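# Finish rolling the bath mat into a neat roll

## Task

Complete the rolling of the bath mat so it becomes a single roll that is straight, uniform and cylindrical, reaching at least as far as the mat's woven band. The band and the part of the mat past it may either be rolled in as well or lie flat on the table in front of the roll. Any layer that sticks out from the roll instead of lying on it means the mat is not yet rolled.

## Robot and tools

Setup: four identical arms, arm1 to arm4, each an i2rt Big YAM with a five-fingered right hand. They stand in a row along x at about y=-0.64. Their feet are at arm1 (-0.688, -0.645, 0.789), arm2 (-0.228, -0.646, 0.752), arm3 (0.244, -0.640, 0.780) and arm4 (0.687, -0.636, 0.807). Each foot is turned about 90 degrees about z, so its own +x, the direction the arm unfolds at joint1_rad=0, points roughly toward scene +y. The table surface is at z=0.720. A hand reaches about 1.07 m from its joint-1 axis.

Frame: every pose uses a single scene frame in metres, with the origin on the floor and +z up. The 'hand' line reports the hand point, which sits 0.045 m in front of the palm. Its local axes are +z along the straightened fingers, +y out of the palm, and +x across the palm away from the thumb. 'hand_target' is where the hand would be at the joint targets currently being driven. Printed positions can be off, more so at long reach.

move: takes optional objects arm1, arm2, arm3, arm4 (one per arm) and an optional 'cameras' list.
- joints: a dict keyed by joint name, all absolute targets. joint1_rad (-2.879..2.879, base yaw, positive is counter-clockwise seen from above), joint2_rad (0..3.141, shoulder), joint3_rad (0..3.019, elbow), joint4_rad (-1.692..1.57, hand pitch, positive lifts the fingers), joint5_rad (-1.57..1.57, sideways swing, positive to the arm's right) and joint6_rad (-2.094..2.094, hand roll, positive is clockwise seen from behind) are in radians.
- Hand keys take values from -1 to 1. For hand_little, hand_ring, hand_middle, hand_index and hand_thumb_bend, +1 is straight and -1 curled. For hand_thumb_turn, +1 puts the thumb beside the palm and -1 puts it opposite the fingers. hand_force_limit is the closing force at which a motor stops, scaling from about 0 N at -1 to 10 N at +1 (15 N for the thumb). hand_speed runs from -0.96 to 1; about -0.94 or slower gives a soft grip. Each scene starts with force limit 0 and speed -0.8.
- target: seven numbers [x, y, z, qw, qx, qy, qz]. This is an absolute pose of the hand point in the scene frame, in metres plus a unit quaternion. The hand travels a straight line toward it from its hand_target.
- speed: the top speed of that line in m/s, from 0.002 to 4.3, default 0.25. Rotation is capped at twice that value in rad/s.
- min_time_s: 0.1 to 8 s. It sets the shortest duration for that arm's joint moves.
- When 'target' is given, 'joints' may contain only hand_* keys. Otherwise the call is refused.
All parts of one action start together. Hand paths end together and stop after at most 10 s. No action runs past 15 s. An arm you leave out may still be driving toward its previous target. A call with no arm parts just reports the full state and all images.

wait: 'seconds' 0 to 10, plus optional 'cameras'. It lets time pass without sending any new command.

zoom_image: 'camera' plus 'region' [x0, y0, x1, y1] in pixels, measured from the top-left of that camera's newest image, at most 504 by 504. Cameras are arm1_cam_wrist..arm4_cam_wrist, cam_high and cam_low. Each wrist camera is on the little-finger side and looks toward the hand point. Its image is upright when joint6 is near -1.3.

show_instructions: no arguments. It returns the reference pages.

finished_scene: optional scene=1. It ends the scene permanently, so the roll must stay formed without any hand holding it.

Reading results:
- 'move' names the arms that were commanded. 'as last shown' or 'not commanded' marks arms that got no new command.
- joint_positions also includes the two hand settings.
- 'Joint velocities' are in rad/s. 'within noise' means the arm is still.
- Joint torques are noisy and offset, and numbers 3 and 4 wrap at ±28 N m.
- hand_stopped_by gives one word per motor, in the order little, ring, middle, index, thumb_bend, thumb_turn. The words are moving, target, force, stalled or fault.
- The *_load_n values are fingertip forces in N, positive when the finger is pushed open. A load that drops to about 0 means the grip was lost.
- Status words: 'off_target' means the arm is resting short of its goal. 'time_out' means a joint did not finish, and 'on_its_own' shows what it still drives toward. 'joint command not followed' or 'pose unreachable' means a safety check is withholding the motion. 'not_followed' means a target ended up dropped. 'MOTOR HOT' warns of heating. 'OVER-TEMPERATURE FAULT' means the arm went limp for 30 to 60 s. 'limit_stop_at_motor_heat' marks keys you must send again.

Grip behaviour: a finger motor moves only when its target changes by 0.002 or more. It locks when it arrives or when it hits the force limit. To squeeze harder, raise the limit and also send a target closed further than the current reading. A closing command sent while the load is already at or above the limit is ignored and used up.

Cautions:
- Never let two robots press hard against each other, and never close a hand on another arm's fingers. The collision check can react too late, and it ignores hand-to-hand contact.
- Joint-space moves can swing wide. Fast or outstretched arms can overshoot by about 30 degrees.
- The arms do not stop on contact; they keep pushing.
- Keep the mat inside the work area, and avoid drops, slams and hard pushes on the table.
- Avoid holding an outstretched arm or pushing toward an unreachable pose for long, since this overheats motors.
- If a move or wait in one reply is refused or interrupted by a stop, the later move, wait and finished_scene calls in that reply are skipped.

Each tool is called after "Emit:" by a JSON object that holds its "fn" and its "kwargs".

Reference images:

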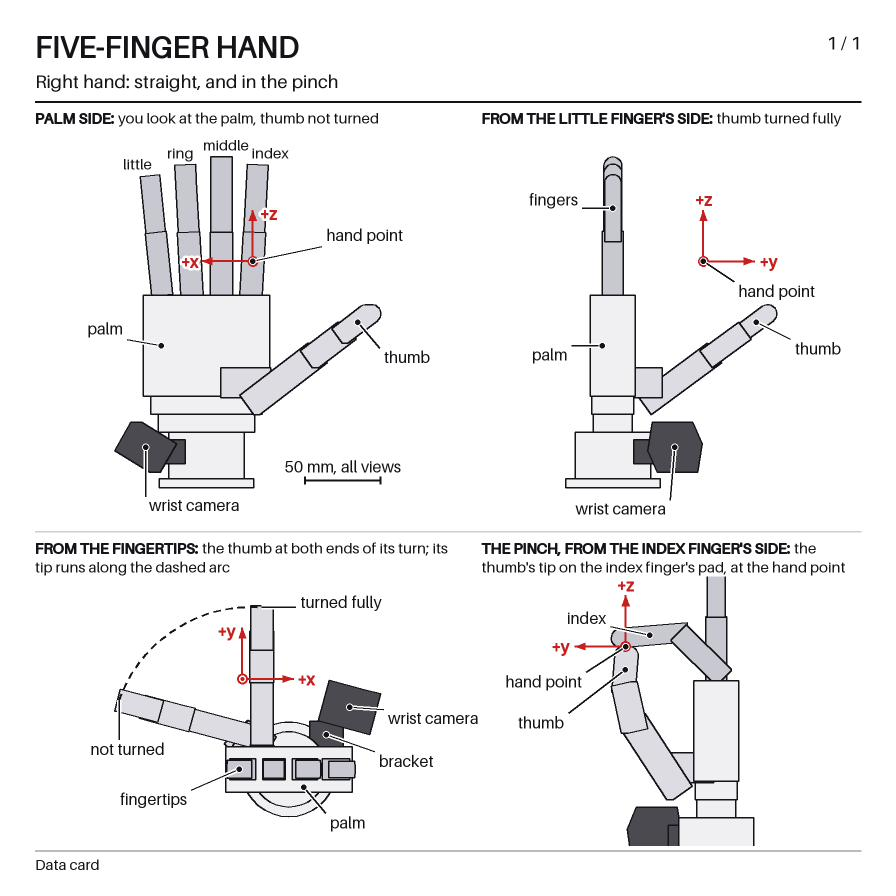

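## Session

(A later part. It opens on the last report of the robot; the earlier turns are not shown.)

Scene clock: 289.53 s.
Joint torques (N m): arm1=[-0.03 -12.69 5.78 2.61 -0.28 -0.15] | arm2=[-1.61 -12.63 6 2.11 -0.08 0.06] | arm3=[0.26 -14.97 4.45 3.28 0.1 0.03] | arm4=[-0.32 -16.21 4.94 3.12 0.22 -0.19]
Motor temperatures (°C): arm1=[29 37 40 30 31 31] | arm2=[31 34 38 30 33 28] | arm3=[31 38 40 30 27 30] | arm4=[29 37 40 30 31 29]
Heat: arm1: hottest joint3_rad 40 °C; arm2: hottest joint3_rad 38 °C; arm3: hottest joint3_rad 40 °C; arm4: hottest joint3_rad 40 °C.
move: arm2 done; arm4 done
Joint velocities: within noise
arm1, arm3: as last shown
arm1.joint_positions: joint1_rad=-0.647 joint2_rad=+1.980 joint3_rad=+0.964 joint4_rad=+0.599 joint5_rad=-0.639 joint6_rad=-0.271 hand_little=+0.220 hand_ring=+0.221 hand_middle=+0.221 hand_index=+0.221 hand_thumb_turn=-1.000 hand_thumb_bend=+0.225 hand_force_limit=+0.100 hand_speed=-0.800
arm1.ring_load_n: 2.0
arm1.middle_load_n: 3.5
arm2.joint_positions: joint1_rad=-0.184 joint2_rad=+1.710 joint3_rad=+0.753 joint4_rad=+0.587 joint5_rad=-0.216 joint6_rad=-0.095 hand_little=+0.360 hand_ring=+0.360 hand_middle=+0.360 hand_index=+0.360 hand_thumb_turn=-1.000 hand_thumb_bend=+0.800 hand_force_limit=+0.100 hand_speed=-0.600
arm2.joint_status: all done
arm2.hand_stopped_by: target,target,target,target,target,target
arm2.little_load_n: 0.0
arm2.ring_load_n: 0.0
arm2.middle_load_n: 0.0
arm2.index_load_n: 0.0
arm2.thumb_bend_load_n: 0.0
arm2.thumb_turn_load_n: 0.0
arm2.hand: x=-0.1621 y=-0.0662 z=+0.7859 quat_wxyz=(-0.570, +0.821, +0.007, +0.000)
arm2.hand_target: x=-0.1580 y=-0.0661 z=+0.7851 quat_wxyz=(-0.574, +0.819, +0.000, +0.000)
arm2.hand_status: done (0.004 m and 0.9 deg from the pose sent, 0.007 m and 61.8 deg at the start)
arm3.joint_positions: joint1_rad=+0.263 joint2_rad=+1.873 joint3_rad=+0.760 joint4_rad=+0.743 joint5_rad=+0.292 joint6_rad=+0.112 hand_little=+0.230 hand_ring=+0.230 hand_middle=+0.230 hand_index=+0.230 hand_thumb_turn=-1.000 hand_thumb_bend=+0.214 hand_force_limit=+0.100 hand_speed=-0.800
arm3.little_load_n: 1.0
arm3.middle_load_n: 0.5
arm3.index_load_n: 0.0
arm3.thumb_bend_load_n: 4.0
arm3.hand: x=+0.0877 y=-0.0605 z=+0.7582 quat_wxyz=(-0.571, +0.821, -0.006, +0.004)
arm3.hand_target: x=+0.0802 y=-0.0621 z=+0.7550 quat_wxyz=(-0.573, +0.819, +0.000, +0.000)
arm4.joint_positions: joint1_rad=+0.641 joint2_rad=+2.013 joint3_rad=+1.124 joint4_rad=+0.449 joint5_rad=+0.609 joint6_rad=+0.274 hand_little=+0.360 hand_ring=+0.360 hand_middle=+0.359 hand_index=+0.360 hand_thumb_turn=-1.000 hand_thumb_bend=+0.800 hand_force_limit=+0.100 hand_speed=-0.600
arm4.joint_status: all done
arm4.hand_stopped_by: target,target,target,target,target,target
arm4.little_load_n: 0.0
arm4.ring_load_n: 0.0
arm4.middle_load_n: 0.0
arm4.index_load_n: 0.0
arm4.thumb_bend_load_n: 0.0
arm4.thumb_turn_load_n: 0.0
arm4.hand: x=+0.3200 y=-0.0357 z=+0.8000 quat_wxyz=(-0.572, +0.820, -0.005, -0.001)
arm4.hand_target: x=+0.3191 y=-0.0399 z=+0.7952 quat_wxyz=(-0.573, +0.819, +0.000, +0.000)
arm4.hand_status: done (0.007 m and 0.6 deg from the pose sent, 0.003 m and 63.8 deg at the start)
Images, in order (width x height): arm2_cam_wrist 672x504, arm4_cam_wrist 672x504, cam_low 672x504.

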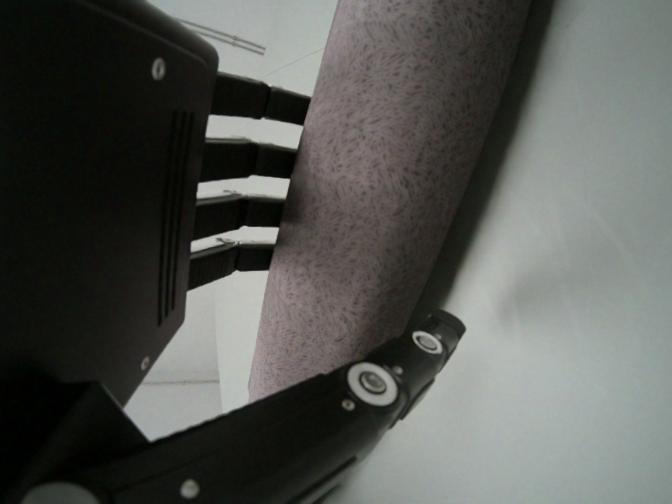

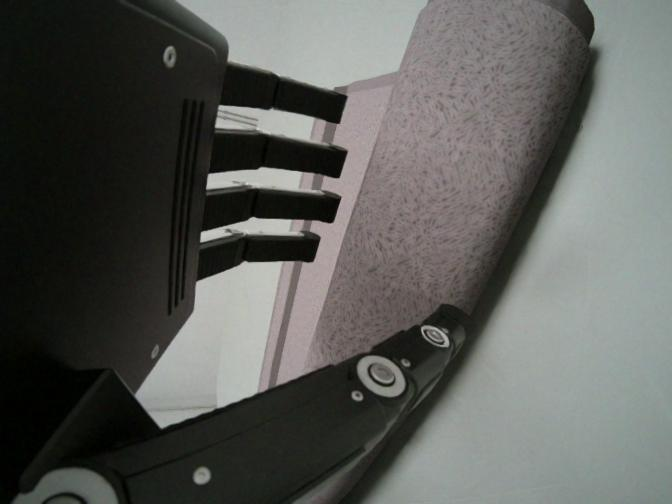

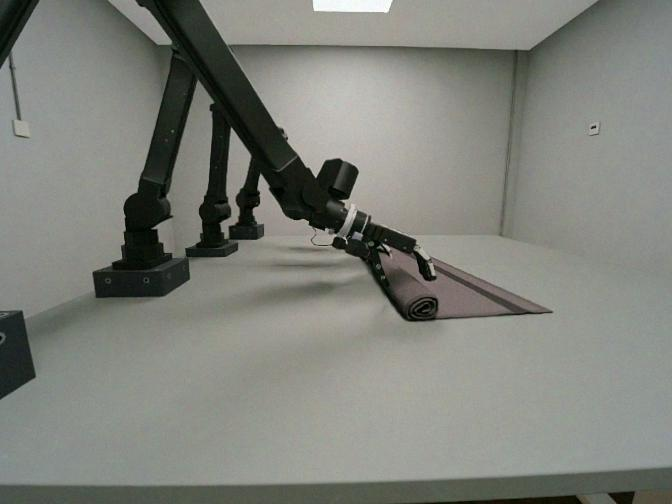

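Emit:
{"fn": "move", "kwargs": {"arm2": {"target": [-0.160, -0.072, 0.782, 0.5736, -0.8192, 0, 0], "speed": 0.1, "joints": {"hand_little": 0.58, "hand_ring": 0.58, "hand_middle": 0.58, "hand_index": 0.58, "hand_thumb_bend": 0.85}}, "arm4": {"target": [0.319, -0.054, 0.790, 0.5736, -0.8192, 0, 0], "speed": 0.1, "joints": {"hand_little": 0.55, "hand_ring": 0.55, "hand_middle": 0.55, "hand_index": 0.55, "hand_thumb_bend": 0.85}}}}

Emit:
{"fn": "move", "kwargs": {"arm2": {"target": [-0.160, -0.072, 0.755, 0.5736, -0.8192, 0, 0], "speed": 0.08}, "arm4": {"target": [0.319, -0.054, 0.765, 0.5736, -0.8192, 0, 0], "speed": 0.08}, "cameras": ["arm2_cam_wrist", "arm4_cam_wrist", "cam_low"]}}

Emit:
{"fn": "zoom_image", "kwargs": {"camera": "cam_low", "region": [340, 220, 600, 340]}}

Scene clock: 291.13 s.
Joint torques (N m): arm1=[0.62 -12.22 5.83 2.52 -0.33 -0.16] | arm2=[-0.67 -13.04 6.11 2.06 -0.07 0.09] | arm3=[0.26 -14.97 4.45 3.26 0.1 0.02] | arm4=[0.09 -17.2 4.63 3.02 0.25 -0.08]
Motor temperatures (°C): arm1=[29 37 40 30 31 31] | arm2=[31 34 38 30 33 28] | arm3=[31 38 40 30 27 30] | arm4=[29 37 40 30 31 29]
Heat: arm1: hottest joint3_rad 40 °C; arm2: hottest joint3_rad 38 °C; arm3: hottest joint3_rad 40 °C; arm4: hottest joint3_rad 40 °C.
move: arm2 done; arm4 done
Joint velocities: within noise
arm1, arm3: as last shown
arm1.ring_load_n: 2.5
arm2.joint_positions: joint1_rad=-0.184 joint2_rad=+1.710 joint3_rad=+0.734 joint4_rad=+0.603 joint5_rad=-0.216 joint6_rad=-0.094 hand_little=+0.580 hand_ring=+0.580 hand_middle=+0.580 hand_index=+0.580 hand_thumb_turn=-1.000 hand_thumb_bend=+0.850 hand_force_limit=+0.100 hand_speed=-0.600
arm2.joint_status: all done
arm2.hand_stopped_by: target,target,target,target,target,target
arm2.little_load_n: 0.0
arm2.ring_load_n: 0.0
arm2.middle_load_n: 0.0
arm2.index_load_n: 0.5
arm2.thumb_bend_load_n: 0.0
arm2.thumb_turn_load_n: 0.0
arm2.hand: x=-0.1636 y=-0.0726 z=+0.7809 quat_wxyz=(-0.569, +0.822, +0.006, +0.000)
arm2.hand_target: x=-0.1600 y=-0.0720 z=+0.7822 quat_wxyz=(-0.574, +0.819, +0.000, +0.000)
arm2.hand_status: done (0.004 m and 0.9 deg from the pose sent, 0.007 m and 0.9 deg at the start)
arm4.joint_positions: joint1_rad=+0.657 joint2_rad=+2.013 joint3_rad=+1.088 joint4_rad=+0.472 joint5_rad=+0.623 joint6_rad=+0.273 hand_little=+0.550 hand_ring=+0.550 hand_middle=+0.550 hand_index=+0.550 hand_thumb_turn=-1.000 hand_thumb_bend=+0.850 hand_force_limit=+0.100 hand_speed=-0.600
arm4.joint_status: all done
arm4.hand_stopped_by: target,target,target,target,target,target
arm4.little_load_n: 0.0
arm4.ring_load_n: 0.0
arm4.middle_load_n: 0.0
arm4.index_load_n: 0.0
arm4.thumb_bend_load_n: 0.0
arm4.thumb_turn_load_n: 0.0
arm4.hand: x=+0.3209 y=-0.0510 z=+0.7892 quat_wxyz=(-0.569, +0.822, +0.000, +0.003)
arm4.hand_target: x=+0.3190 y=-0.0540 z=+0.7901 quat_wxyz=(-0.573, +0.819, +0.000, +0.000)
arm4.hand_status: done (0.004 m and 0.7 deg from the pose sent, 0.021 m and 0.6 deg at the start)
pictures: none

Scene clock: 292.33 s.
Joint torques (N m): arm1=[1.08 -12.69 5.67 2.59 -0.39 -0.09] | arm2=[-1.08 -11.52 5.12 2.09 0.02 0.03] | arm3=[0.32 -14.86 4.42 3.26 0.1 0.03] | arm4=[0.73 -15.85 4.7 3.02 0.26 -0.08]
Motor temperatures (°C): arm1=[29 37 40 30 31 31] | arm2=[31 34 38 30 33 28] | arm3=[31 38 40 30 27 30] | arm4=[29 37 40 30 31 29]
Heat: arm1: hottest joint3_rad 40 °C; arm2: hottest joint3_rad 38 °C; arm3: hottest joint3_rad 40 °C; arm4: hottest joint3_rad 40 °C.
move: arm2 done; arm4 done
Joint velocities: within noise
arm1, arm3: as last shown
arm1.ring_load_n: 2.0
arm1.middle_load_n: 3.0
arm1.hand_target: x=-0.4003 y=-0.0972 z=+0.7484 quat_wxyz=(-0.574, +0.819, +0.000, +0.000)
arm2.joint_positions: joint1_rad=-0.184 joint2_rad=+1.770 joint3_rad=+0.727 joint4_rad=+0.690 joint5_rad=-0.219 joint6_rad=-0.088 hand_little=+0.580 hand_ring=+0.580 hand_middle=+0.580 hand_index=+0.580 hand_thumb_turn=-1.000 hand_thumb_bend=+0.850 hand_force_limit=+0.100 hand_speed=-0.600
arm2.joint_status: not commanded
arm2.hand_stopped_by: target,target,target,target,target,target
arm2.little_load_n: 0.0
arm2.ring_load_n: 0.0
arm2.middle_load_n: 0.0
arm2.index_load_n: 0.0
arm2.thumb_bend_load_n: 1.0
arm2.thumb_turn_load_n: 0.5
arm2.hand: x=-0.1637 y=-0.0694 z=+0.7643 quat_wxyz=(-0.577, +0.817, +0.006, -0.001)
arm2.hand_target: x=-0.1601 y=-0.0722 z=+0.7551 quat_wxyz=(-0.573, +0.819, +0.000, +0.000)
arm2.hand_status: done (0.010 m and 0.8 deg from the pose sent, 0.026 m and 1.0 deg at the start)
arm3.ring_load_n: 2.0
arm3.hand_target: x=+0.0802 y=-0.0621 z=+0.7551 quat_wxyz=(-0.573, +0.819, +0.000, +0.000)
arm4.joint_positions: joint1_rad=+0.657 joint2_rad=+2.056 joint3_rad=+1.088 joint4_rad=+0.527 joint5_rad=+0.623 joint6_rad=+0.273 hand_little=+0.550 hand_ring=+0.550 hand_middle=+0.550 hand_index=+0.550 hand_thumb_turn=-1.000 hand_thumb_bend=+0.850 hand_force_limit=+0.100 hand_speed=-0.600
arm4.joint_status: not commanded
arm4.hand_stopped_by: target,target,target,target,target,target
arm4.little_load_n: 0.0
arm4.ring_load_n: 0.0
arm4.middle_load_n: -0.5
arm4.index_load_n: 0.0
arm4.thumb_bend_load_n: 0.0
arm4.thumb_turn_load_n: 0.0
arm4.hand: x=+0.3199 y=-0.0495 z=+0.7722 quat_wxyz=(-0.573, +0.819, -0.002, +0.001)
arm4.hand_target: x=+0.3191 y=-0.0541 z=+0.7650 quat_wxyz=(-0.573, +0.819, +0.000, +0.000)
arm4.hand_status: done (0.009 m and 0.2 deg from the pose sent, 0.024 m and 0.7 deg at the start)
Images, in order (width x height): arm2_cam_wrist 672x504, arm4_cam_wrist 672x504, cam_low 672x504.

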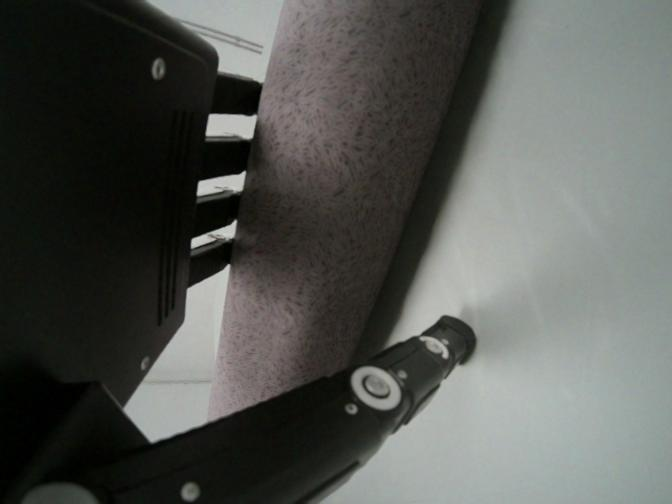

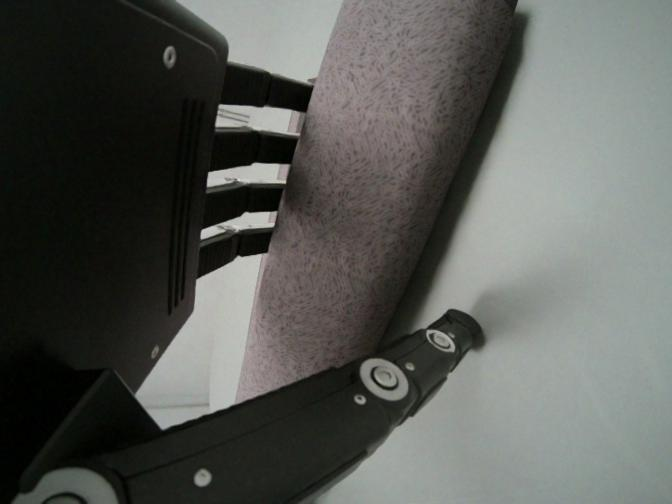

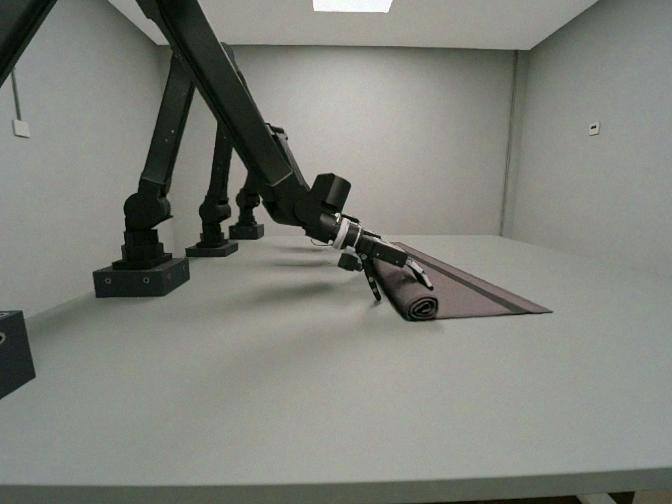

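Scaled by 1.938 from the camera's image (finer frame: 960x720).

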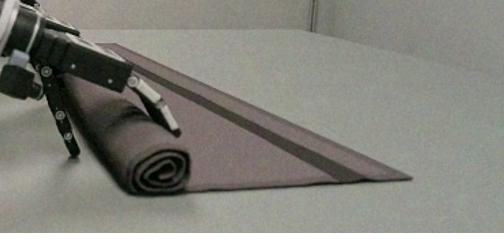

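Emit:
{"fn": "move", "kwargs": {"arm2": {"target": [-0.160, -0.072, 0.748, 0.5736, -0.8192, 0, 0], "speed": 0.08, "joints": {"hand_speed": -0.6, "hand_little": 0.42, "hand_ring": 0.42, "hand_middle": 0.42, "hand_index": 0.42, "hand_thumb_bend": 0.5}}, "arm4": {"target": [0.319, -0.054, 0.761, 0.5736, -0.8192, 0, 0], "speed": 0.08, "joints": {"hand_speed": -0.6, "hand_little": 0.42, "hand_ring": 0.42, "hand_middle": 0.42, "hand_index": 0.42, "hand_thumb_bend": 0.5}}}}

Emit:
{"fn": "move", "kwargs": {"arm2": {"joints": {"hand_speed": -0.72, "hand_little": 0.33, "hand_ring": 0.33, "hand_middle": 0.33, "hand_index": 0.33, "hand_thumb_bend": 0.36}}, "arm4": {"joints": {"hand_speed": -0.72, "hand_little": 0.33, "hand_ring": 0.33, "hand_middle": 0.33, "hand_index": 0.33, "hand_thumb_bend": 0.36}}}}

Emit:
{"fn": "move", "kwargs": {"arm2": {"joints": {"hand_speed": -0.8, "hand_little": 0.26, "hand_ring": 0.26, "hand_middle": 0.26, "hand_index": 0.26, "hand_thumb_bend": 0.26}}, "arm4": {"joints": {"hand_speed": -0.8, "hand_little": 0.26, "hand_ring": 0.26, "hand_middle": 0.26, "hand_index": 0.26, "hand_thumb_bend": 0.26}}, "cameras": ["arm2_cam_wrist", "arm4_cam_wrist", "cam_low", "cam_high"]}}

Emit:
{"fn": "zoom_image", "kwargs": {"camera": "cam_low", "region": [340, 220, 600, 340]}}

Scene clock: 294.30 s.
Joint torques (N m): arm1=[0.44 -12.34 5.79 2.61 -0.29 -0.06] | arm2=[-1.14 -11.69 4.56 1.81 0.04 -0.04] | arm3=[0.21 -15.03 4.42 3.26 0.11 0.03] | arm4=[0.26 -15.68 4.59 3.11 0.23 -0.06]
Motor temperatures (°C): arm1=[29 36 40 30 31 31] | arm2=[31 34 38 30 33 28] | arm3=[31 38 39 30 27 30] | arm4=[29 37 39 30 31 29]
Heat: arm1: hottest joint3_rad 40 °C; arm2: hottest joint3_rad 38 °C; arm3: hottest joint3_rad 39 °C; arm4: hottest joint3_rad 39 °C.
move: arm2 off_target; arm4 off_target
Joint velocities: within noise
arm1, arm3: as last shown
arm1.middle_load_n: 3.5
arm2.joint_positions: joint1_rad=-0.184 joint2_rad=+1.792 joint3_rad=+0.727 joint4_rad=+0.720 joint5_rad=-0.219 joint6_rad=-0.088 hand_little=+0.420 hand_ring=+0.420 hand_middle=+0.420 hand_index=+0.420 hand_thumb_turn=-1.000 hand_thumb_bend=+0.500 hand_force_limit=+0.100 hand_speed=-0.600
arm2.joint_status: all done
arm2.hand_stopped_by: target,target,target,target,target,target
arm2.little_load_n: 0.0
arm2.ring_load_n: 0.0
arm2.middle_load_n: 0.5
arm2.index_load_n: 0.5
arm2.thumb_bend_load_n: 0.5
arm2.thumb_turn_load_n: 0.0
arm2.hand: x=-0.1634 y=-0.0679 z=+0.7585 quat_wxyz=(-0.580, +0.815, +0.006, +0.000)
arm2.hand_target: x=-0.1601 y=-0.0722 z=+0.7482 quat_wxyz=(-0.574, +0.819, +0.000, +0.000)
arm2.hand_status: off_target (0.012 m and 1.2 deg from the pose sent, 0.017 m and 0.8 deg at the start)
arm3.ring_load_n: 1.5
arm3.thumb_turn_load_n: 1.0
arm3.hand: x=+0.0875 y=-0.0606 z=+0.7580 quat_wxyz=(-0.571, +0.821, -0.006, +0.004)
arm3.hand_target: x=+0.0801 y=-0.0621 z=+0.7551 quat_wxyz=(-0.573, +0.819, +0.000, +0.000)
arm4.joint_positions: joint1_rad=+0.657 joint2_rad=+2.059 joint3_rad=+1.088 joint4_rad=+0.536 joint5_rad=+0.624 joint6_rad=+0.273 hand_little=+0.420 hand_ring=+0.420 hand_middle=+0.420 hand_index=+0.420 hand_thumb_turn=-1.000 hand_thumb_bend=+0.500 hand_force_limit=+0.100 hand_speed=-0.600
arm4.joint_status: all done
arm4.hand_stopped_by: target,target,target,target,target,target
arm4.little_load_n: 0.0
arm4.ring_load_n: 0.0
arm4.middle_load_n: 0.0
arm4.index_load_n: 0.0
arm4.thumb_bend_load_n: 0.0
arm4.thumb_turn_load_n: 0.0
arm4.hand: x=+0.3194 y=-0.0487 z=+0.7724 quat_wxyz=(-0.575, +0.818, -0.003, -0.001)
arm4.hand_target: x=+0.3191 y=-0.0541 z=+0.7612 quat_wxyz=(-0.573, +0.819, +0.000, +0.000)
arm4.hand_status: off_target (0.013 m and 0.5 deg from the pose sent, 0.012 m and 0.2 deg at the start)
pictures: none

Scene clock: 295.13 s.
Joint torques (N m): arm1=[-0.44 -12.1 5.9 2.51 -0.26 -0.07] | arm2=[-0.85 -12.4 5.19 1.54 0.09 0.05] | arm3=[0.21 -15.03 4.42 3.26 0.11 0.04] | arm4=[0.32 -15.97 4.49 2.97 0.21 -0.09]
Motor temperatures (°C): arm1=[29 36 40 30 31 31] | arm2=[31 34 38 30 33 28] | arm3=[31 37 39 30 27 30] | arm4=[29 37 39 30 31 29]
Heat: arm1: hottest joint3_rad 40 °C; arm2: hottest joint3_rad 38 °C; arm3: hottest joint3_rad 39 °C; arm4: hottest joint3_rad 39 °C.
move: arm2 done; arm4 done
Joint velocities: within noise
arm1, arm3: as last shown
arm2.joint_positions: joint1_rad=-0.184 joint2_rad=+1.792 joint3_rad=+0.727 joint4_rad=+0.724 joint5_rad=-0.219 joint6_rad=-0.088 hand_little=+0.330 hand_ring=+0.330 hand_middle=+0.330 hand_index=+0.330 hand_thumb_turn=-1.000 hand_thumb_bend=+0.360 hand_force_limit=+0.100 hand_speed=-0.720
arm2.joint_status: all done
arm2.hand_stopped_by: target,target,target,target,target,target
arm2.little_load_n: 1.0
arm2.ring_load_n: 0.0
arm2.middle_load_n: 0.0
arm2.index_load_n: 0.5
arm2.thumb_bend_load_n: 0.0
arm2.thumb_turn_load_n: 0.0
arm2.hand: x=-0.1632 y=-0.0673 z=+0.7594 quat_wxyz=(-0.582, +0.813, +0.006, +0.000)
arm2.hand_target: x=-0.1601 y=-0.0722 z=+0.7482 quat_wxyz=(-0.573, +0.819, +0.000, +0.000)
arm2.hand_status: not commanded
arm3.joint_positions: joint1_rad=+0.263 joint2_rad=+1.873 joint3_rad=+0.760 joint4_rad=+0.743 joint5_rad=+0.292 joint6_rad=+0.111 hand_little=+0.230 hand_ring=+0.230 hand_middle=+0.230 hand_index=+0.230 hand_thumb_turn=-1.000 hand_thumb_bend=+0.214 hand_force_limit=+0.100 hand_speed=-0.800
arm3.index_load_n: -0.5
arm3.hand: x=+0.0875 y=-0.0607 z=+0.7580 quat_wxyz=(-0.571, +0.821, -0.006, +0.004)
arm3.hand_target: x=+0.0802 y=-0.0621 z=+0.7551 quat_wxyz=(-0.573, +0.819, +0.000, +0.000)
arm4.joint_positions: joint1_rad=+0.657 joint2_rad=+2.059 joint3_rad=+1.088 joint4_rad=+0.539 joint5_rad=+0.625 joint6_rad=+0.273 hand_little=+0.330 hand_ring=+0.330 hand_middle=+0.330 hand_index=+0.330 hand_thumb_turn=-1.000 hand_thumb_bend=+0.361 hand_force_limit=+0.100 hand_speed=-0.720
arm4.joint_status: all done
arm4.hand_stopped_by: target,target,target,target,target,target
arm4.little_load_n: 0.5
arm4.ring_load_n: 0.5
arm4.middle_load_n: 0.5
arm4.index_load_n: -0.5
arm4.thumb_bend_load_n: 2.0
arm4.thumb_turn_load_n: 0.5
arm4.hand: x=+0.3194 y=-0.0483 z=+0.7729 quat_wxyz=(-0.576, +0.817, -0.004, -0.001)
arm4.hand_target: x=+0.3191 y=-0.0541 z=+0.7612 quat_wxyz=(-0.574, +0.819, +0.000, +0.000)
arm4.hand_status: not commanded
pictures: none

Scene clock: 295.97 s.
Joint torques (N m): arm1=[-0.03 -11.93 5.55 2.71 -0.38 -0.14] | arm2=[-0.85 -12.28 4.96 1.36 0.07 0.02] | arm3=[0.21 -14.97 4.45 3.26 0.12 0.04] | arm4=[-0.03 -15.56 4.44 2.74 0.13 -0.01]
Motor temperatures (°C): arm1=[29 36 40 30 31 31] | arm2=[31 34 38 30 33 28] | arm3=[31 37 39 30 27 30] | arm4=[29 37 39 30 31 29]
Heat: arm1: hottest joint3_rad 40 °C; arm2: hottest joint3_rad 38 °C; arm3: hottest joint3_rad 39 °C; arm4: hottest joint3_rad 39 °C.
move: arm2 done; arm4 done
Joint velocities: within noise
arm1, arm3: as last shown
arm1.little_load_n: 0.0
arm2.joint_positions: joint1_rad=-0.184 joint2_rad=+1.792 joint3_rad=+0.727 joint4_rad=+0.728 joint5_rad=-0.219 joint6_rad=-0.088 hand_little=+0.260 hand_ring=+0.260 hand_middle=+0.261 hand_index=+0.260 hand_thumb_turn=-1.000 hand_thumb_bend=+0.262 hand_force_limit=+0.100 hand_speed=-0.800
arm2.joint_status: all done
arm2.hand_stopped_by: target,target,target,target,target,target
arm2.little_load_n: 1.5
arm2.ring_load_n: 0.0
arm2.middle_load_n: 2.5
arm2.index_load_n: 0.5
arm2.thumb_bend_load_n: 2.0
arm2.thumb_turn_load_n: 0.5
arm2.hand: x=-0.1631 y=-0.0667 z=+0.7603 quat_wxyz=(-0.583, +0.812, +0.007, +0.001)
arm2.hand_target: x=-0.1601 y=-0.0722 z=+0.7482 quat_wxyz=(-0.574, +0.819, +0.000, +0.000)
arm2.hand_status: not commanded
arm3.joint_positions: joint1_rad=+0.263 joint2_rad=+1.873 joint3_rad=+0.760 joint4_rad=+0.743 joint5_rad=+0.292 joint6_rad=+0.110 hand_little=+0.230 hand_ring=+0.230 hand_middle=+0.230 hand_index=+0.230 hand_thumb_turn=-1.000 hand_thumb_bend=+0.214 hand_force_limit=+0.100 hand_speed=-0.800
arm3.little_load_n: 1.5
arm3.index_load_n: 0.0
arm3.thumb_turn_load_n: 0.5
arm3.hand: x=+0.0873 y=-0.0607 z=+0.7580 quat_wxyz=(-0.571, +0.821, -0.005, +0.004)
arm3.hand_target: x=+0.0801 y=-0.0621 z=+0.7551 quat_wxyz=(-0.573, +0.819, +0.000, +0.000)
arm4.joint_positions: joint1_rad=+0.657 joint2_rad=+2.059 joint3_rad=+1.088 joint4_rad=+0.546 joint5_rad=+0.626 joint6_rad=+0.269 hand_little=+0.260 hand_ring=+0.261 hand_middle=+0.260 hand_index=+0.260 hand_thumb_turn=-1.000 hand_thumb_bend=+0.264 hand_force_limit=+0.100 hand_speed=-0.800
arm4.joint_status: all done
arm4.hand_stopped_by: target,target,target,target,target,target
arm4.little_load_n: 2.0
arm4.ring_load_n: 1.5
arm4.middle_load_n: 1.5
arm4.index_load_n: 0.0
arm4.thumb_bend_load_n: 4.0
arm4.thumb_turn_load_n: 1.5
arm4.hand: x=+0.3192 y=-0.0475 z=+0.7743 quat_wxyz=(-0.579, +0.815, -0.004, -0.001)
arm4.hand_target: x=+0.3191 y=-0.0541 z=+0.7612 quat_wxyz=(-0.573, +0.819, +0.000, +0.000)
arm4.hand_status: not commanded
pictures: arm2_cam_wrist, arm4_cam_wrist, cam_high, cam_low
Images, in order (width x height): arm2_cam_wrist 672x504, arm4_cam_wrist 672x504, cam_high 672x504, cam_low 672x504.

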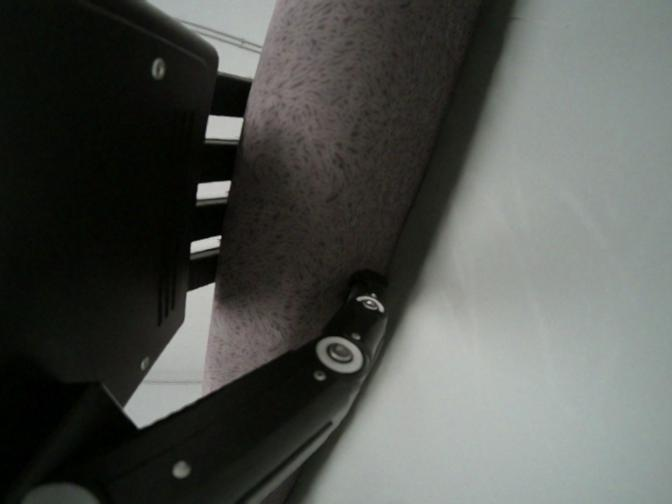

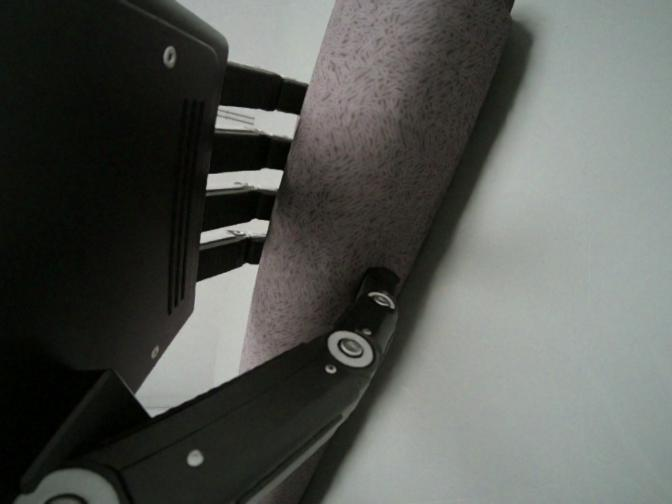

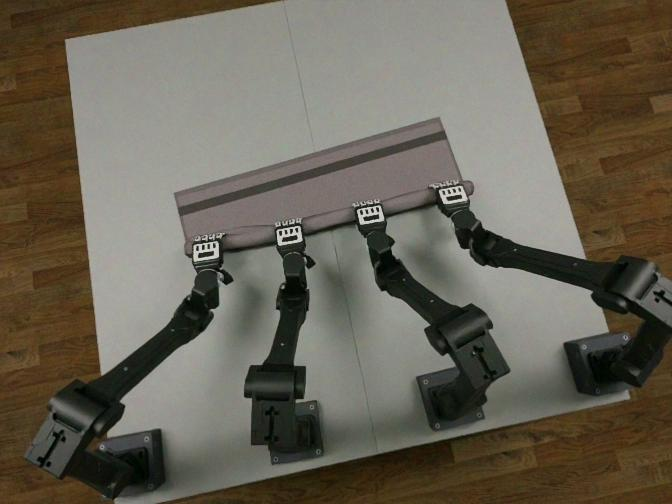

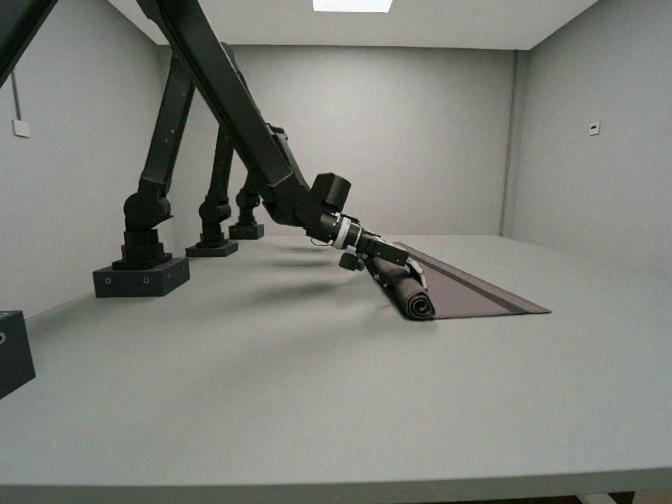

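Scaled by 1.938 from the camera's image (finer frame: 960x720).

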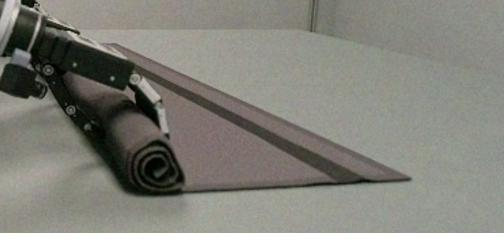

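Emit:
{"fn": "zoom_image", "kwargs": {"camera": "cam_high", "region": [160, 110, 330, 270]}}

Emit:
{"fn": "zoom_image", "kwargs": {"camera": "cam_high", "region": [320, 100, 490, 260]}}

Scaled by 2.965 from the camera's image (finer frame: 960x720).

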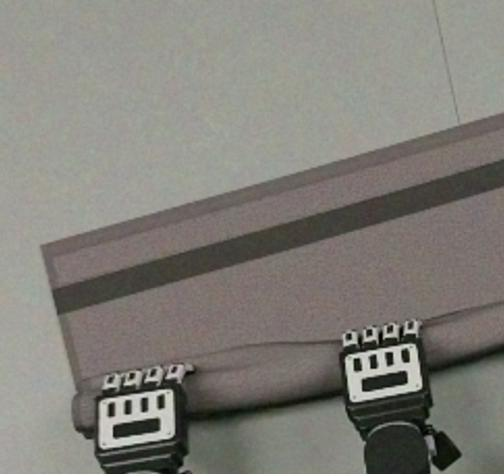

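Scaled by 2.965 from the camera's image (finer frame: 960x720).

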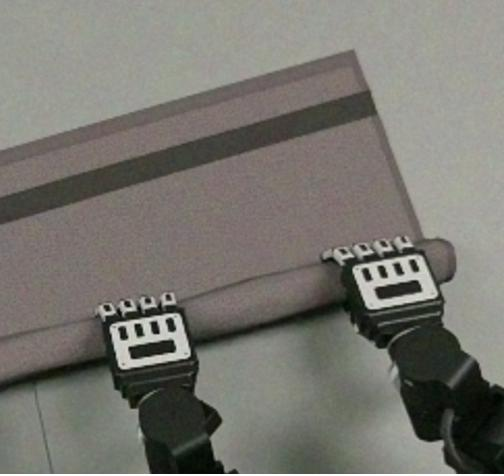

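Emit:
{"fn": "move", "kwargs": {"arm2": {"joints": {"hand_little": 0.23, "hand_ring": 0.23, "hand_middle": 0.23, "hand_index": 0.23, "hand_thumb_bend": 0.215}}, "arm4": {"joints": {"hand_little": 0.22, "hand_ring": 0.22, "hand_middle": 0.22, "hand_index": 0.22, "hand_thumb_bend": 0.205}}}}

Emit:
{"fn": "move", "kwargs": {"arm1": {"target": [-0.400, -0.076, 0.771, 0.3987, -0.9171, 0, 0], "speed": 0.08}, "arm2": {"target": [-0.160, -0.063, 0.766, 0.3827, -0.9239, 0, 0], "speed": 0.08}, "arm3": {"target": [0.085, -0.047, 0.771, 0.3665, -0.9304, 0, 0], "speed": 0.08}, "arm4": {"target": [0.319, -0.032, 0.779, 0.3584, -0.9336, 0, 0], "speed": 0.08}, "cameras": ["cam_low"]}}

Emit:
{"fn": "zoom_image", "kwargs": {"camera": "cam_low", "region": [340, 220, 600, 340]}}

Scene clock: 300.30 s.
Joint torques (N m): arm1=[-0.32 -12.28 5.98 2.56 -0.35 -0.1] | arm2=[-0.73 -11.46 4.97 1.31 0.01 -0.01] | arm3=[0.15 -15.03 4.44 3.25 0.12 0.04] | arm4=[0.38 -15.68 4.41 2.62 0.09 0]
Motor temperatures (°C): arm1=[29 36 40 30 31 31] | arm2=[31 34 37 30 33 28] | arm3=[31 37 39 30 27 30] | arm4=[29 37 39 30 31 29]
Heat: arm1: hottest joint3_rad 40 °C; arm2: hottest joint3_rad 37 °C; arm3: hottest joint3_rad 39 °C; arm4: hottest joint3_rad 39 °C.
move: arm2 done; arm4 done
Joint velocities: within noise
arm1, arm3: as last shown
arm1.index_load_n: 2.5
arm1.thumb_bend_load_n: 6.0
arm1.thumb_turn_load_n: 3.0
arm2.joint_positions: joint1_rad=-0.184 joint2_rad=+1.792 joint3_rad=+0.727 joint4_rad=+0.730 joint5_rad=-0.218 joint6_rad=-0.088 hand_little=+0.230 hand_ring=+0.230 hand_middle=+0.231 hand_index=+0.230 hand_thumb_turn=-1.000 hand_thumb_bend=+0.219 hand_force_limit=+0.100 hand_speed=-0.800
arm2.joint_status: all done
arm2.hand_stopped_by: target,target,target,target,target,target
arm2.little_load_n: 2.0
arm2.ring_load_n: 0.0
arm2.middle_load_n: 3.5
arm2.index_load_n: 1.0
arm2.thumb_bend_load_n: 3.0
arm2.thumb_turn_load_n: 0.5
arm2.hand: x=-0.1629 y=-0.0664 z=+0.7607 quat_wxyz=(-0.584, +0.812, +0.006, +0.001)
arm2.hand_target: x=-0.1601 y=-0.0722 z=+0.7482 quat_wxyz=(-0.574, +0.819, +0.000, +0.000)
arm2.hand_status: not commanded
arm3.little_load_n: 1.0
arm3.thumb_bend_load_n: 3.5
arm3.hand_target: x=+0.0802 y=-0.0621 z=+0.7551 quat_wxyz=(-0.573, +0.819, +0.000, +0.000)
arm4.joint_positions: joint1_rad=+0.657 joint2_rad=+2.059 joint3_rad=+1.088 joint4_rad=+0.546 joint5_rad=+0.627 joint6_rad=+0.267 hand_little=+0.221 hand_ring=+0.220 hand_middle=+0.220 hand_index=+0.220 hand_thumb_turn=-1.000 hand_thumb_bend=+0.211 hand_force_limit=+0.100 hand_speed=-0.800
arm4.joint_status: all done
arm4.hand_stopped_by: target,target,target,target,target,target
arm4.little_load_n: 2.0
arm4.ring_load_n: 1.0
arm4.middle_load_n: 1.0
arm4.index_load_n: 0.5
arm4.thumb_bend_load_n: 6.0
arm4.thumb_turn_load_n: 1.5
arm4.hand: x=+0.3194 y=-0.0474 z=+0.7743 quat_wxyz=(-0.579, +0.815, -0.003, +0.000)
arm4.hand_target: x=+0.3192 y=-0.0541 z=+0.7612 quat_wxyz=(-0.573, +0.819, +0.000, +0.000)
arm4.hand_status: not commanded
pictures: none

Scene clock: 304.07 s.
Joint torques (N m): arm1=[2.43 -14.15 10.89 1.44 -0.15 -0.08] | arm2=[-0.56 -12.69 9.17 0.54 0.37 -0.13] | arm3=[-1.67 -16.15 9.32 1.4 -0.03 0.31] | arm4=[-1.14 -16.62 9.88 0.99 0.04 0.06]
Motor temperatures (°C): arm1=[29 36 40 30 31 31] | arm2=[31 34 37 30 33 28] | arm3=[31 37 39 30 27 30] | arm4=[29 37 39 30 31 29]
Heat: arm1: hottest joint3_rad 40 °C; arm2: hottest joint3_rad 37 °C; arm3: hottest joint3_rad 39 °C; arm4: hottest joint3_rad 39 °C.
move: arm1 done; arm2 done; arm3 off_target; arm4 off_target
Joint velocities: within noise
arm1.joint_positions: joint1_rad=-0.573 joint2_rad=+1.925 joint3_rad=+1.220 joint4_rad=-0.135 joint5_rad=-0.428 joint6_rad=-0.433 hand_little=+0.220 hand_ring=+0.221 hand_middle=+0.221 hand_index=+0.221 hand_thumb_turn=-1.000 hand_thumb_bend=+0.225 hand_force_limit=+0.100 hand_speed=-0.800
arm1.joint_status: not commanded
arm1.hand_stopped_by: target,target,target,target,target,target
arm1.little_load_n: 1.0
arm1.ring_load_n: 2.5
arm1.middle_load_n: 3.5
arm1.index_load_n: 2.0
arm1.thumb_bend_load_n: 6.0
arm1.thumb_turn_load_n: 2.0
arm1.hand: x=-0.3993 y=-0.0855 z=+0.7721 quat_wxyz=(-0.401, +0.916, -0.004, +0.002)
arm1.hand_target: x=-0.4000 y=-0.0762 z=+0.7712 quat_wxyz=(-0.399, +0.917, +0.000, +0.000)
arm1.hand_status: done (0.010 m and 0.6 deg from the pose sent, 0.016 m and 23.9 deg at the start)
arm2.joint_positions: joint1_rad=-0.156 joint2_rad=+1.722 joint3_rad=+1.025 joint4_rad=-0.077 joint5_rad=-0.144 joint6_rad=-0.135 hand_little=+0.230 hand_ring=+0.230 hand_middle=+0.231 hand_index=+0.230 hand_thumb_turn=-1.000 hand_thumb_bend=+0.219 hand_force_limit=+0.100 hand_speed=-0.800
arm2.joint_status: not commanded
arm2.hand_stopped_by: target,target,target,target,target,target
arm2.little_load_n: 1.0
arm2.ring_load_n: 0.0
arm2.middle_load_n: 2.5
arm2.index_load_n: 0.5
arm2.thumb_bend_load_n: 3.0
arm2.thumb_turn_load_n: 0.5
arm2.hand: x=-0.1618 y=-0.0650 z=+0.7740 quat_wxyz=(-0.394, +0.919, -0.001, -0.003)
arm2.hand_target: x=-0.1600 y=-0.0632 z=+0.7661 quat_wxyz=(-0.383, +0.924, +0.000, +0.000)
arm2.hand_status: done (0.008 m and 1.5 deg from the pose sent, 0.007 m and 26.5 deg at the start)
arm3.joint_positions: joint1_rad=+0.223 joint2_rad=+1.804 joint3_rad=+1.066 joint4_rad=-0.101 joint5_rad=+0.175 joint6_rad=+0.159 hand_little=+0.230 hand_ring=+0.230 hand_middle=+0.230 hand_index=+0.230 hand_thumb_turn=-1.000 hand_thumb_bend=+0.214 hand_force_limit=+0.100 hand_speed=-0.800
arm3.joint_status: not commanded
arm3.hand_stopped_by: target,target,target,target,target,target
arm3.little_load_n: 0.5
arm3.ring_load_n: 1.5
arm3.middle_load_n: 0.5
arm3.index_load_n: 0.5
arm3.thumb_bend_load_n: 2.0
arm3.thumb_turn_load_n: 0.0
arm3.hand: x=+0.0861 y=-0.0621 z=+0.7667 quat_wxyz=(-0.365, +0.931, +0.014, +0.006)
arm3.hand_target: x=+0.0851 y=-0.0475 z=+0.7712 quat_wxyz=(-0.367, +0.930, +0.000, +0.000)
arm3.hand_status: off_target (0.016 m and 1.8 deg from the pose sent, 0.019 m and 26.7 deg at the start)
arm4.joint_positions: joint1_rad=+0.572 joint2_rad=+2.032 joint3_rad=+1.413 joint4_rad=-0.302 joint5_rad=+0.371 joint6_rad=+0.439 hand_little=+0.221 hand_ring=+0.220 hand_middle=+0.220 hand_index=+0.220 hand_thumb_turn=-1.000 hand_thumb_bend=+0.211 hand_force_limit=+0.100 hand_speed=-0.800
arm4.joint_status: not commanded
arm4.hand_stopped_by: target,target,target,target,target,target
arm4.little_load_n: 1.5
arm4.ring_load_n: 1.0
arm4.middle_load_n: 1.0
arm4.index_load_n: 1.0
arm4.thumb_bend_load_n: 5.5
arm4.thumb_turn_load_n: 1.5
arm4.hand: x=+0.3207 y=-0.0445 z=+0.7831 quat_wxyz=(-0.361, +0.932, +0.009, +0.000)
arm4.hand_target: x=+0.3193 y=-0.0325 z=+0.7791 quat_wxyz=(-0.359, +0.933, +0.000, +0.000)
arm4.hand_status: off_target (0.013 m and 1.1 deg from the pose sent, 0.016 m and 28.7 deg at the start)
Images, in order (width x height): cam_low 672x504.

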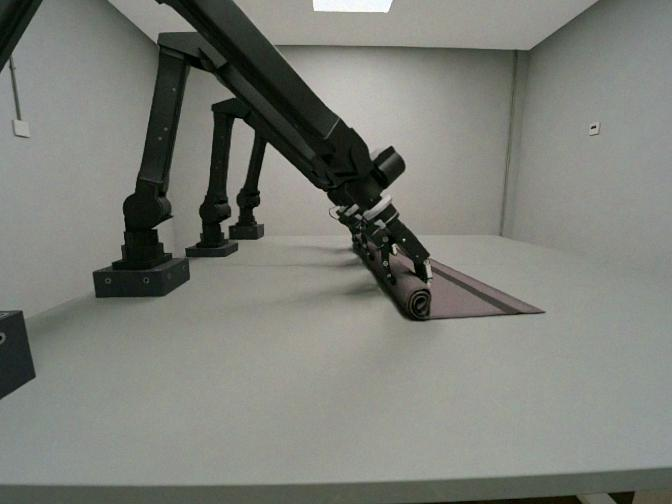

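Scaled by 1.938 from the camera's image (finer frame: 960x720).

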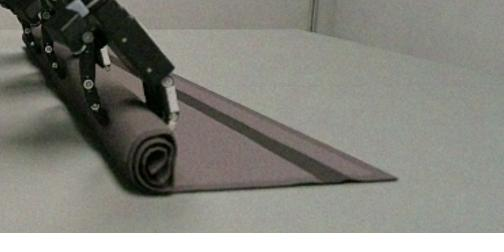

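Emit:
{"fn": "move", "kwargs": {"arm1": {"target": [-0.400, -0.074, 0.777, 0.2840, -0.9588, 0, 0], "speed": 0.08}, "arm2": {"target": [-0.160, -0.060, 0.771, 0.2588, -0.9659, 0, 0], "speed": 0.08}, "arm3": {"target": [0.084, -0.041, 0.778, 0.2250, -0.9744, 0, 0], "speed": 0.08}, "arm4": {"target": [0.319, -0.027, 0.784, 0.2079, -0.9781, 0, 0], "speed": 0.08}}}

Emit:
{"fn": "move", "kwargs": {"arm1": {"target": [-0.400, -0.072, 0.778, 0.1305, -0.9914, 0, 0], "speed": 0.08}, "arm2": {"target": [-0.160, -0.058, 0.771, 0.1045, -0.9945, 0, 0], "speed": 0.08}, "arm3": {"target": [0.084, -0.037, 0.782, 0.0610, -0.9981, 0, 0], "speed": 0.08}, "arm4": {"target": [0.319, -0.023, 0.786, 0.0436, -0.9990, 0, 0], "speed": 0.08}, "cameras": ["cam_low", "cam_high"]}}

Emit:
{"fn": "zoom_image", "kwargs": {"camera": "cam_low", "region": [340, 220, 600, 340]}}

Emit:
{"fn": "zoom_image", "kwargs": {"camera": "cam_high", "region": [160, 100, 500, 280]}}

Scene clock: 307.40 s.
Joint torques (N m): arm1=[2.73 -14.27 12.25 1.02 -0.11 -0.05] | arm2=[-0.73 -13.8 10.09 0.38 0.35 -0.02] | arm3=[-1.61 -18.61 10.18 1.01 -0.06 0.34] | arm4=[-1.73 -18.96 10.36 0.76 0.02 0.05]
Motor temperatures (°C): arm1=[29 36 40 30 31 31] | arm2=[31 34 37 30 33 28] | arm3=[31 37 39 30 27 30] | arm4=[29 36 39 30 31 29]
Heat: arm1: hottest joint3_rad 40 °C; arm2: hottest joint3_rad 37 °C; arm3: hottest joint3_rad 39 °C; arm4: hottest joint3_rad 39 °C.
move: arm1 off_target; arm2 done; arm3 off_target; arm4 off_target
Joint velocities: within noise
arm1.joint_positions: joint1_rad=-0.529 joint2_rad=+1.978 joint3_rad=+1.426 joint4_rad=-0.508 joint5_rad=-0.295 joint6_rad=-0.479 hand_little=+0.220 hand_ring=+0.221 hand_middle=+0.221 hand_index=+0.220 hand_thumb_turn=-1.000 hand_thumb_bend=+0.225 hand_force_limit=+0.100 hand_speed=-0.800
arm1.joint_status: not commanded
arm1.hand_stopped_by: target,target,target,target,target,target
arm1.little_load_n: 1.5
arm1.ring_load_n: 3.0
arm1.middle_load_n: 3.0
arm1.index_load_n: 1.0
arm1.thumb_bend_load_n: 5.0
arm1.thumb_turn_load_n: 1.0
arm1.hand: x=-0.3999 y=-0.0847 z=+0.7799 quat_wxyz=(-0.287, +0.958, -0.003, +0.001)
arm1.hand_target: x=-0.4002 y=-0.0742 z=+0.7771 quat_wxyz=(-0.284, +0.959, +0.000, +0.000)
arm1.hand_status: off_target (0.011 m and 0.5 deg from the pose sent, 0.013 m and 14.3 deg at the start)
arm2.joint_positions: joint1_rad=-0.137 joint2_rad=+1.810 joint3_rad=+1.269 joint4_rad=-0.495 joint5_rad=-0.094 joint6_rad=-0.152 hand_little=+0.230 hand_ring=+0.230 hand_middle=+0.231 hand_index=+0.230 hand_thumb_turn=-1.000 hand_thumb_bend=+0.219 hand_force_limit=+0.100 hand_speed=-0.800
arm2.joint_status: not commanded
arm2.hand_stopped_by: target,target,target,target,target,target
arm2.little_load_n: 1.0
arm2.ring_load_n: 0.0
arm2.middle_load_n: 0.5
arm2.index_load_n: 0.5
arm2.thumb_bend_load_n: 2.5
arm2.thumb_turn_load_n: 0.0
arm2.hand: x=-0.1625 y=-0.0634 z=+0.7786 quat_wxyz=(-0.269, +0.963, -0.001, -0.003)
arm2.hand_target: x=-0.1601 y=-0.0602 z=+0.7710 quat_wxyz=(-0.259, +0.966, +0.000, +0.000)
arm2.hand_status: done (0.009 m and 1.3 deg from the pose sent, 0.006 m and 16.5 deg at the start)
arm3.joint_positions: joint1_rad=+0.198 joint2_rad=+1.917 joint3_rad=+1.358 joint4_rad=-0.577 joint5_rad=+0.103 joint6_rad=+0.174 hand_little=+0.230 hand_ring=+0.230 hand_middle=+0.230 hand_index=+0.230 hand_thumb_turn=-1.000 hand_thumb_bend=+0.214 hand_force_limit=+0.100 hand_speed=-0.800
arm3.joint_status: not commanded
arm3.hand_stopped_by: target,target,target,target,target,target
arm3.little_load_n: 0.5
arm3.ring_load_n: 1.5
arm3.middle_load_n: 0.0
arm3.index_load_n: 0.5
arm3.thumb_bend_load_n: 2.0
arm3.thumb_turn_load_n: -0.5
arm3.hand: x=+0.0851 y=-0.0580 z=+0.7719 quat_wxyz=(-0.221, +0.975, +0.018, +0.006)
arm3.hand_target: x=+0.0842 y=-0.0415 z=+0.7783 quat_wxyz=(-0.226, +0.974, +0.000, +0.000)
arm3.hand_status: off_target (0.018 m and 2.2 deg from the pose sent, 0.024 m and 17.0 deg at the start)
arm4.joint_positions: joint1_rad=+0.518 joint2_rad=+2.163 joint3_rad=+1.741 joint4_rad=-0.779 joint5_rad=+0.202 joint6_rad=+0.470 hand_little=+0.221 hand_ring=+0.220 hand_middle=+0.220 hand_index=+0.220 hand_thumb_turn=-1.000 hand_thumb_bend=+0.211 hand_force_limit=+0.100 hand_speed=-0.800
arm4.joint_status: not commanded
arm4.hand_stopped_by: target,target,target,target,target,target
arm4.little_load_n: 1.5
arm4.ring_load_n: 0.5
arm4.middle_load_n: 1.0
arm4.index_load_n: 0.5
arm4.thumb_bend_load_n: 5.5
arm4.thumb_turn_load_n: 1.0
arm4.hand: x=+0.3203 y=-0.0390 z=+0.7882 quat_wxyz=(-0.210, +0.978, +0.011, +0.001)
arm4.hand_target: x=+0.3193 y=-0.0274 z=+0.7841 quat_wxyz=(-0.209, +0.978, +0.000, +0.000)
arm4.hand_status: off_target (0.013 m and 1.3 deg from the pose sent, 0.018 m and 18.4 deg at the start)
pictures: none

Scene clock: 310.27 s.
Joint torques (N m): arm1=[2.2 -16.85 12.18 0.61 0.1 -0.06] | arm2=[-1.38 -16.67 9.99 0.06 0.36 -0.07] | arm3=[-1.67 -22.01 10.51 0.46 -0.1 0.3] | arm4=[-1.08 -20.95 11.12 0.14 -0.17 -0.04]
Motor temperatures (°C): arm1=[29 37 41 30 31 31] | arm2=[31 34 38 30 33 28] | arm3=[31 37 40 30 27 30] | arm4=[29 37 39 30 31 29]
Heat: arm1: hottest joint3_rad 41 °C; arm2: hottest joint3_rad 38 °C; arm3: hottest joint3_rad 40 °C; arm4: hottest joint3_rad 39 °C.
move: arm1 done; arm2 off_target; arm3 off_target; arm4 off_target
Joint velocities: within noise
arm1.joint_positions: joint1_rad=-0.476 joint2_rad=+2.138 joint3_rad=+1.747 joint4_rad=-0.942 joint5_rad=-0.131 joint6_rad=-0.490 hand_little=+0.220 hand_ring=+0.221 hand_middle=+0.221 hand_index=+0.220 hand_thumb_turn=-1.000 hand_thumb_bend=+0.225 hand_force_limit=+0.100 hand_speed=-0.800
arm1.joint_status: not commanded
arm1.hand_stopped_by: target,target,target,target,target,target
arm1.little_load_n: 2.0
arm1.ring_load_n: 3.0
arm1.middle_load_n: 3.0
arm1.index_load_n: 1.0
arm1.thumb_bend_load_n: 5.0
arm1.thumb_turn_load_n: 1.0
arm1.hand: x=-0.3993 y=-0.0810 z=+0.7817 quat_wxyz=(-0.135, +0.991, -0.002, +0.000)
arm1.hand_target: x=-0.4001 y=-0.0723 z=+0.7780 quat_wxyz=(-0.131, +0.991, +0.000, +0.000)
arm1.hand_status: done (0.010 m and 0.6 deg from the pose sent, 0.013 m and 18.4 deg at the start)
arm2.joint_positions: joint1_rad=-0.116 joint2_rad=+1.992 joint3_rad=+1.598 joint4_rad=-0.951 joint5_rad=-0.037 joint6_rad=-0.155 hand_little=+0.230 hand_ring=+0.230 hand_middle=+0.231 hand_index=+0.230 hand_thumb_turn=-1.000 hand_thumb_bend=+0.219 hand_force_limit=+0.100 hand_speed=-0.800
arm2.joint_status: not commanded
arm2.hand_stopped_by: target,target,target,target,target,target
arm2.little_load_n: 0.5
arm2.ring_load_n: 0.5
arm2.middle_load_n: 0.0
arm2.index_load_n: 0.0
arm2.thumb_bend_load_n: 2.0
arm2.thumb_turn_load_n: 0.0
arm2.hand: x=-0.1627 y=-0.0606 z=+0.7809 quat_wxyz=(-0.116, +0.993, +0.001, -0.002)
arm2.hand_target: x=-0.1599 y=-0.0582 z=+0.7710 quat_wxyz=(-0.105, +0.994, +0.000, +0.000)
arm2.hand_status: off_target (0.011 m and 1.3 deg from the pose sent, 0.010 m and 19.3 deg at the start)
arm3.joint_positions: joint1_rad=+0.174 joint2_rad=+2.129 joint3_rad=+1.735 joint4_rad=-1.073 joint5_rad=+0.030 joint6_rad=+0.175 hand_little=+0.230 hand_ring=+0.230 hand_middle=+0.230 hand_index=+0.230 hand_thumb_turn=-1.000 hand_thumb_bend=+0.213 hand_force_limit=+0.100 hand_speed=-0.800
arm3.joint_status: not commanded
arm3.hand_stopped_by: target,target,target,target,target,target
arm3.little_load_n: 0.5
arm3.ring_load_n: 1.0
arm3.middle_load_n: 0.5
arm3.index_load_n: 0.0
arm3.thumb_bend_load_n: 1.5
arm3.thumb_turn_load_n: 0.0
arm3.hand: x=+0.0842 y=-0.0535 z=+0.7757 quat_wxyz=(-0.054, +0.998, +0.016, +0.004)
arm3.hand_target: x=+0.0843 y=-0.0377 z=+0.7821 quat_wxyz=(-0.062, +0.998, +0.000, +0.000)
arm3.hand_status: off_target (0.018 m and 2.1 deg from the pose sent, 0.023 m and 18.6 deg at the start)
arm4.joint_positions: joint1_rad=+0.468 joint2_rad=+2.417 joint3_rad=+2.212 joint4_rad=-1.296 joint5_rad=+0.038 joint6_rad=+0.468 hand_little=+0.221 hand_ring=+0.220 hand_middle=+0.220 hand_index=+0.220 hand_thumb_turn=-1.000 hand_thumb_bend=+0.211 hand_force_limit=+0.100 hand_speed=-0.800
arm4.joint_status: not commanded
arm4.hand_stopped_by: target,target,target,target,target,target
arm4.little_load_n: 2.0
arm4.ring_load_n: 0.5
arm4.middle_load_n: 0.5
arm4.index_load_n: 0.5
arm4.thumb_bend_load_n: 6.0
arm4.thumb_turn_load_n: 1.0
arm4.hand: x=+0.3198 y=-0.0343 z=+0.7895 quat_wxyz=(-0.042, +0.999, +0.006, +0.002)
arm4.hand_target: x=+0.3194 y=-0.0235 z=+0.7859 quat_wxyz=(-0.044, +0.999, +0.000, +0.000)
arm4.hand_status: off_target (0.012 m and 0.7 deg from the pose sent, 0.016 m and 19.3 deg at the start)
pictures: cam_high, cam_low
Images, in order (width x height): cam_high 672x504, cam_low 672x504.

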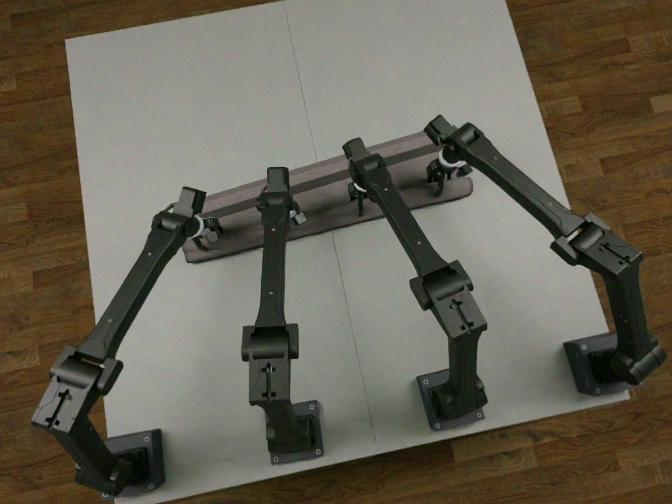

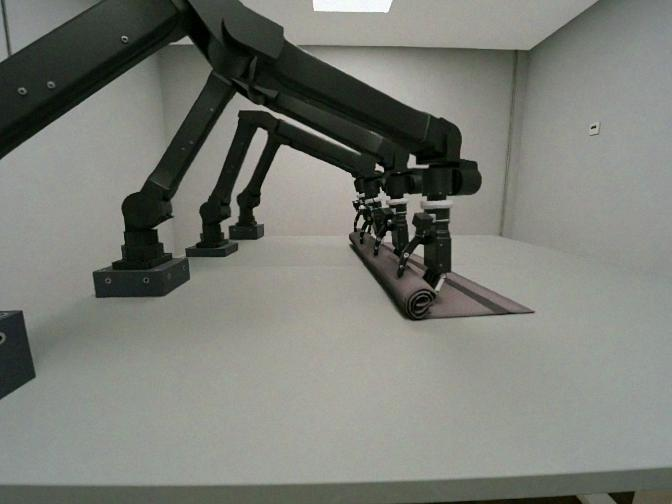

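Scaled by 1.938 from the camera's image (finer frame: 960x720).

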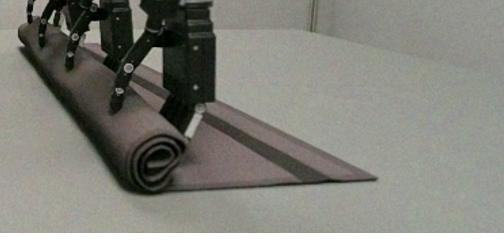

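Scaled by 1.482 from the camera's image (finer frame: 960x720).

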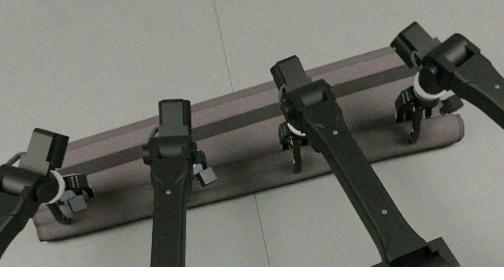

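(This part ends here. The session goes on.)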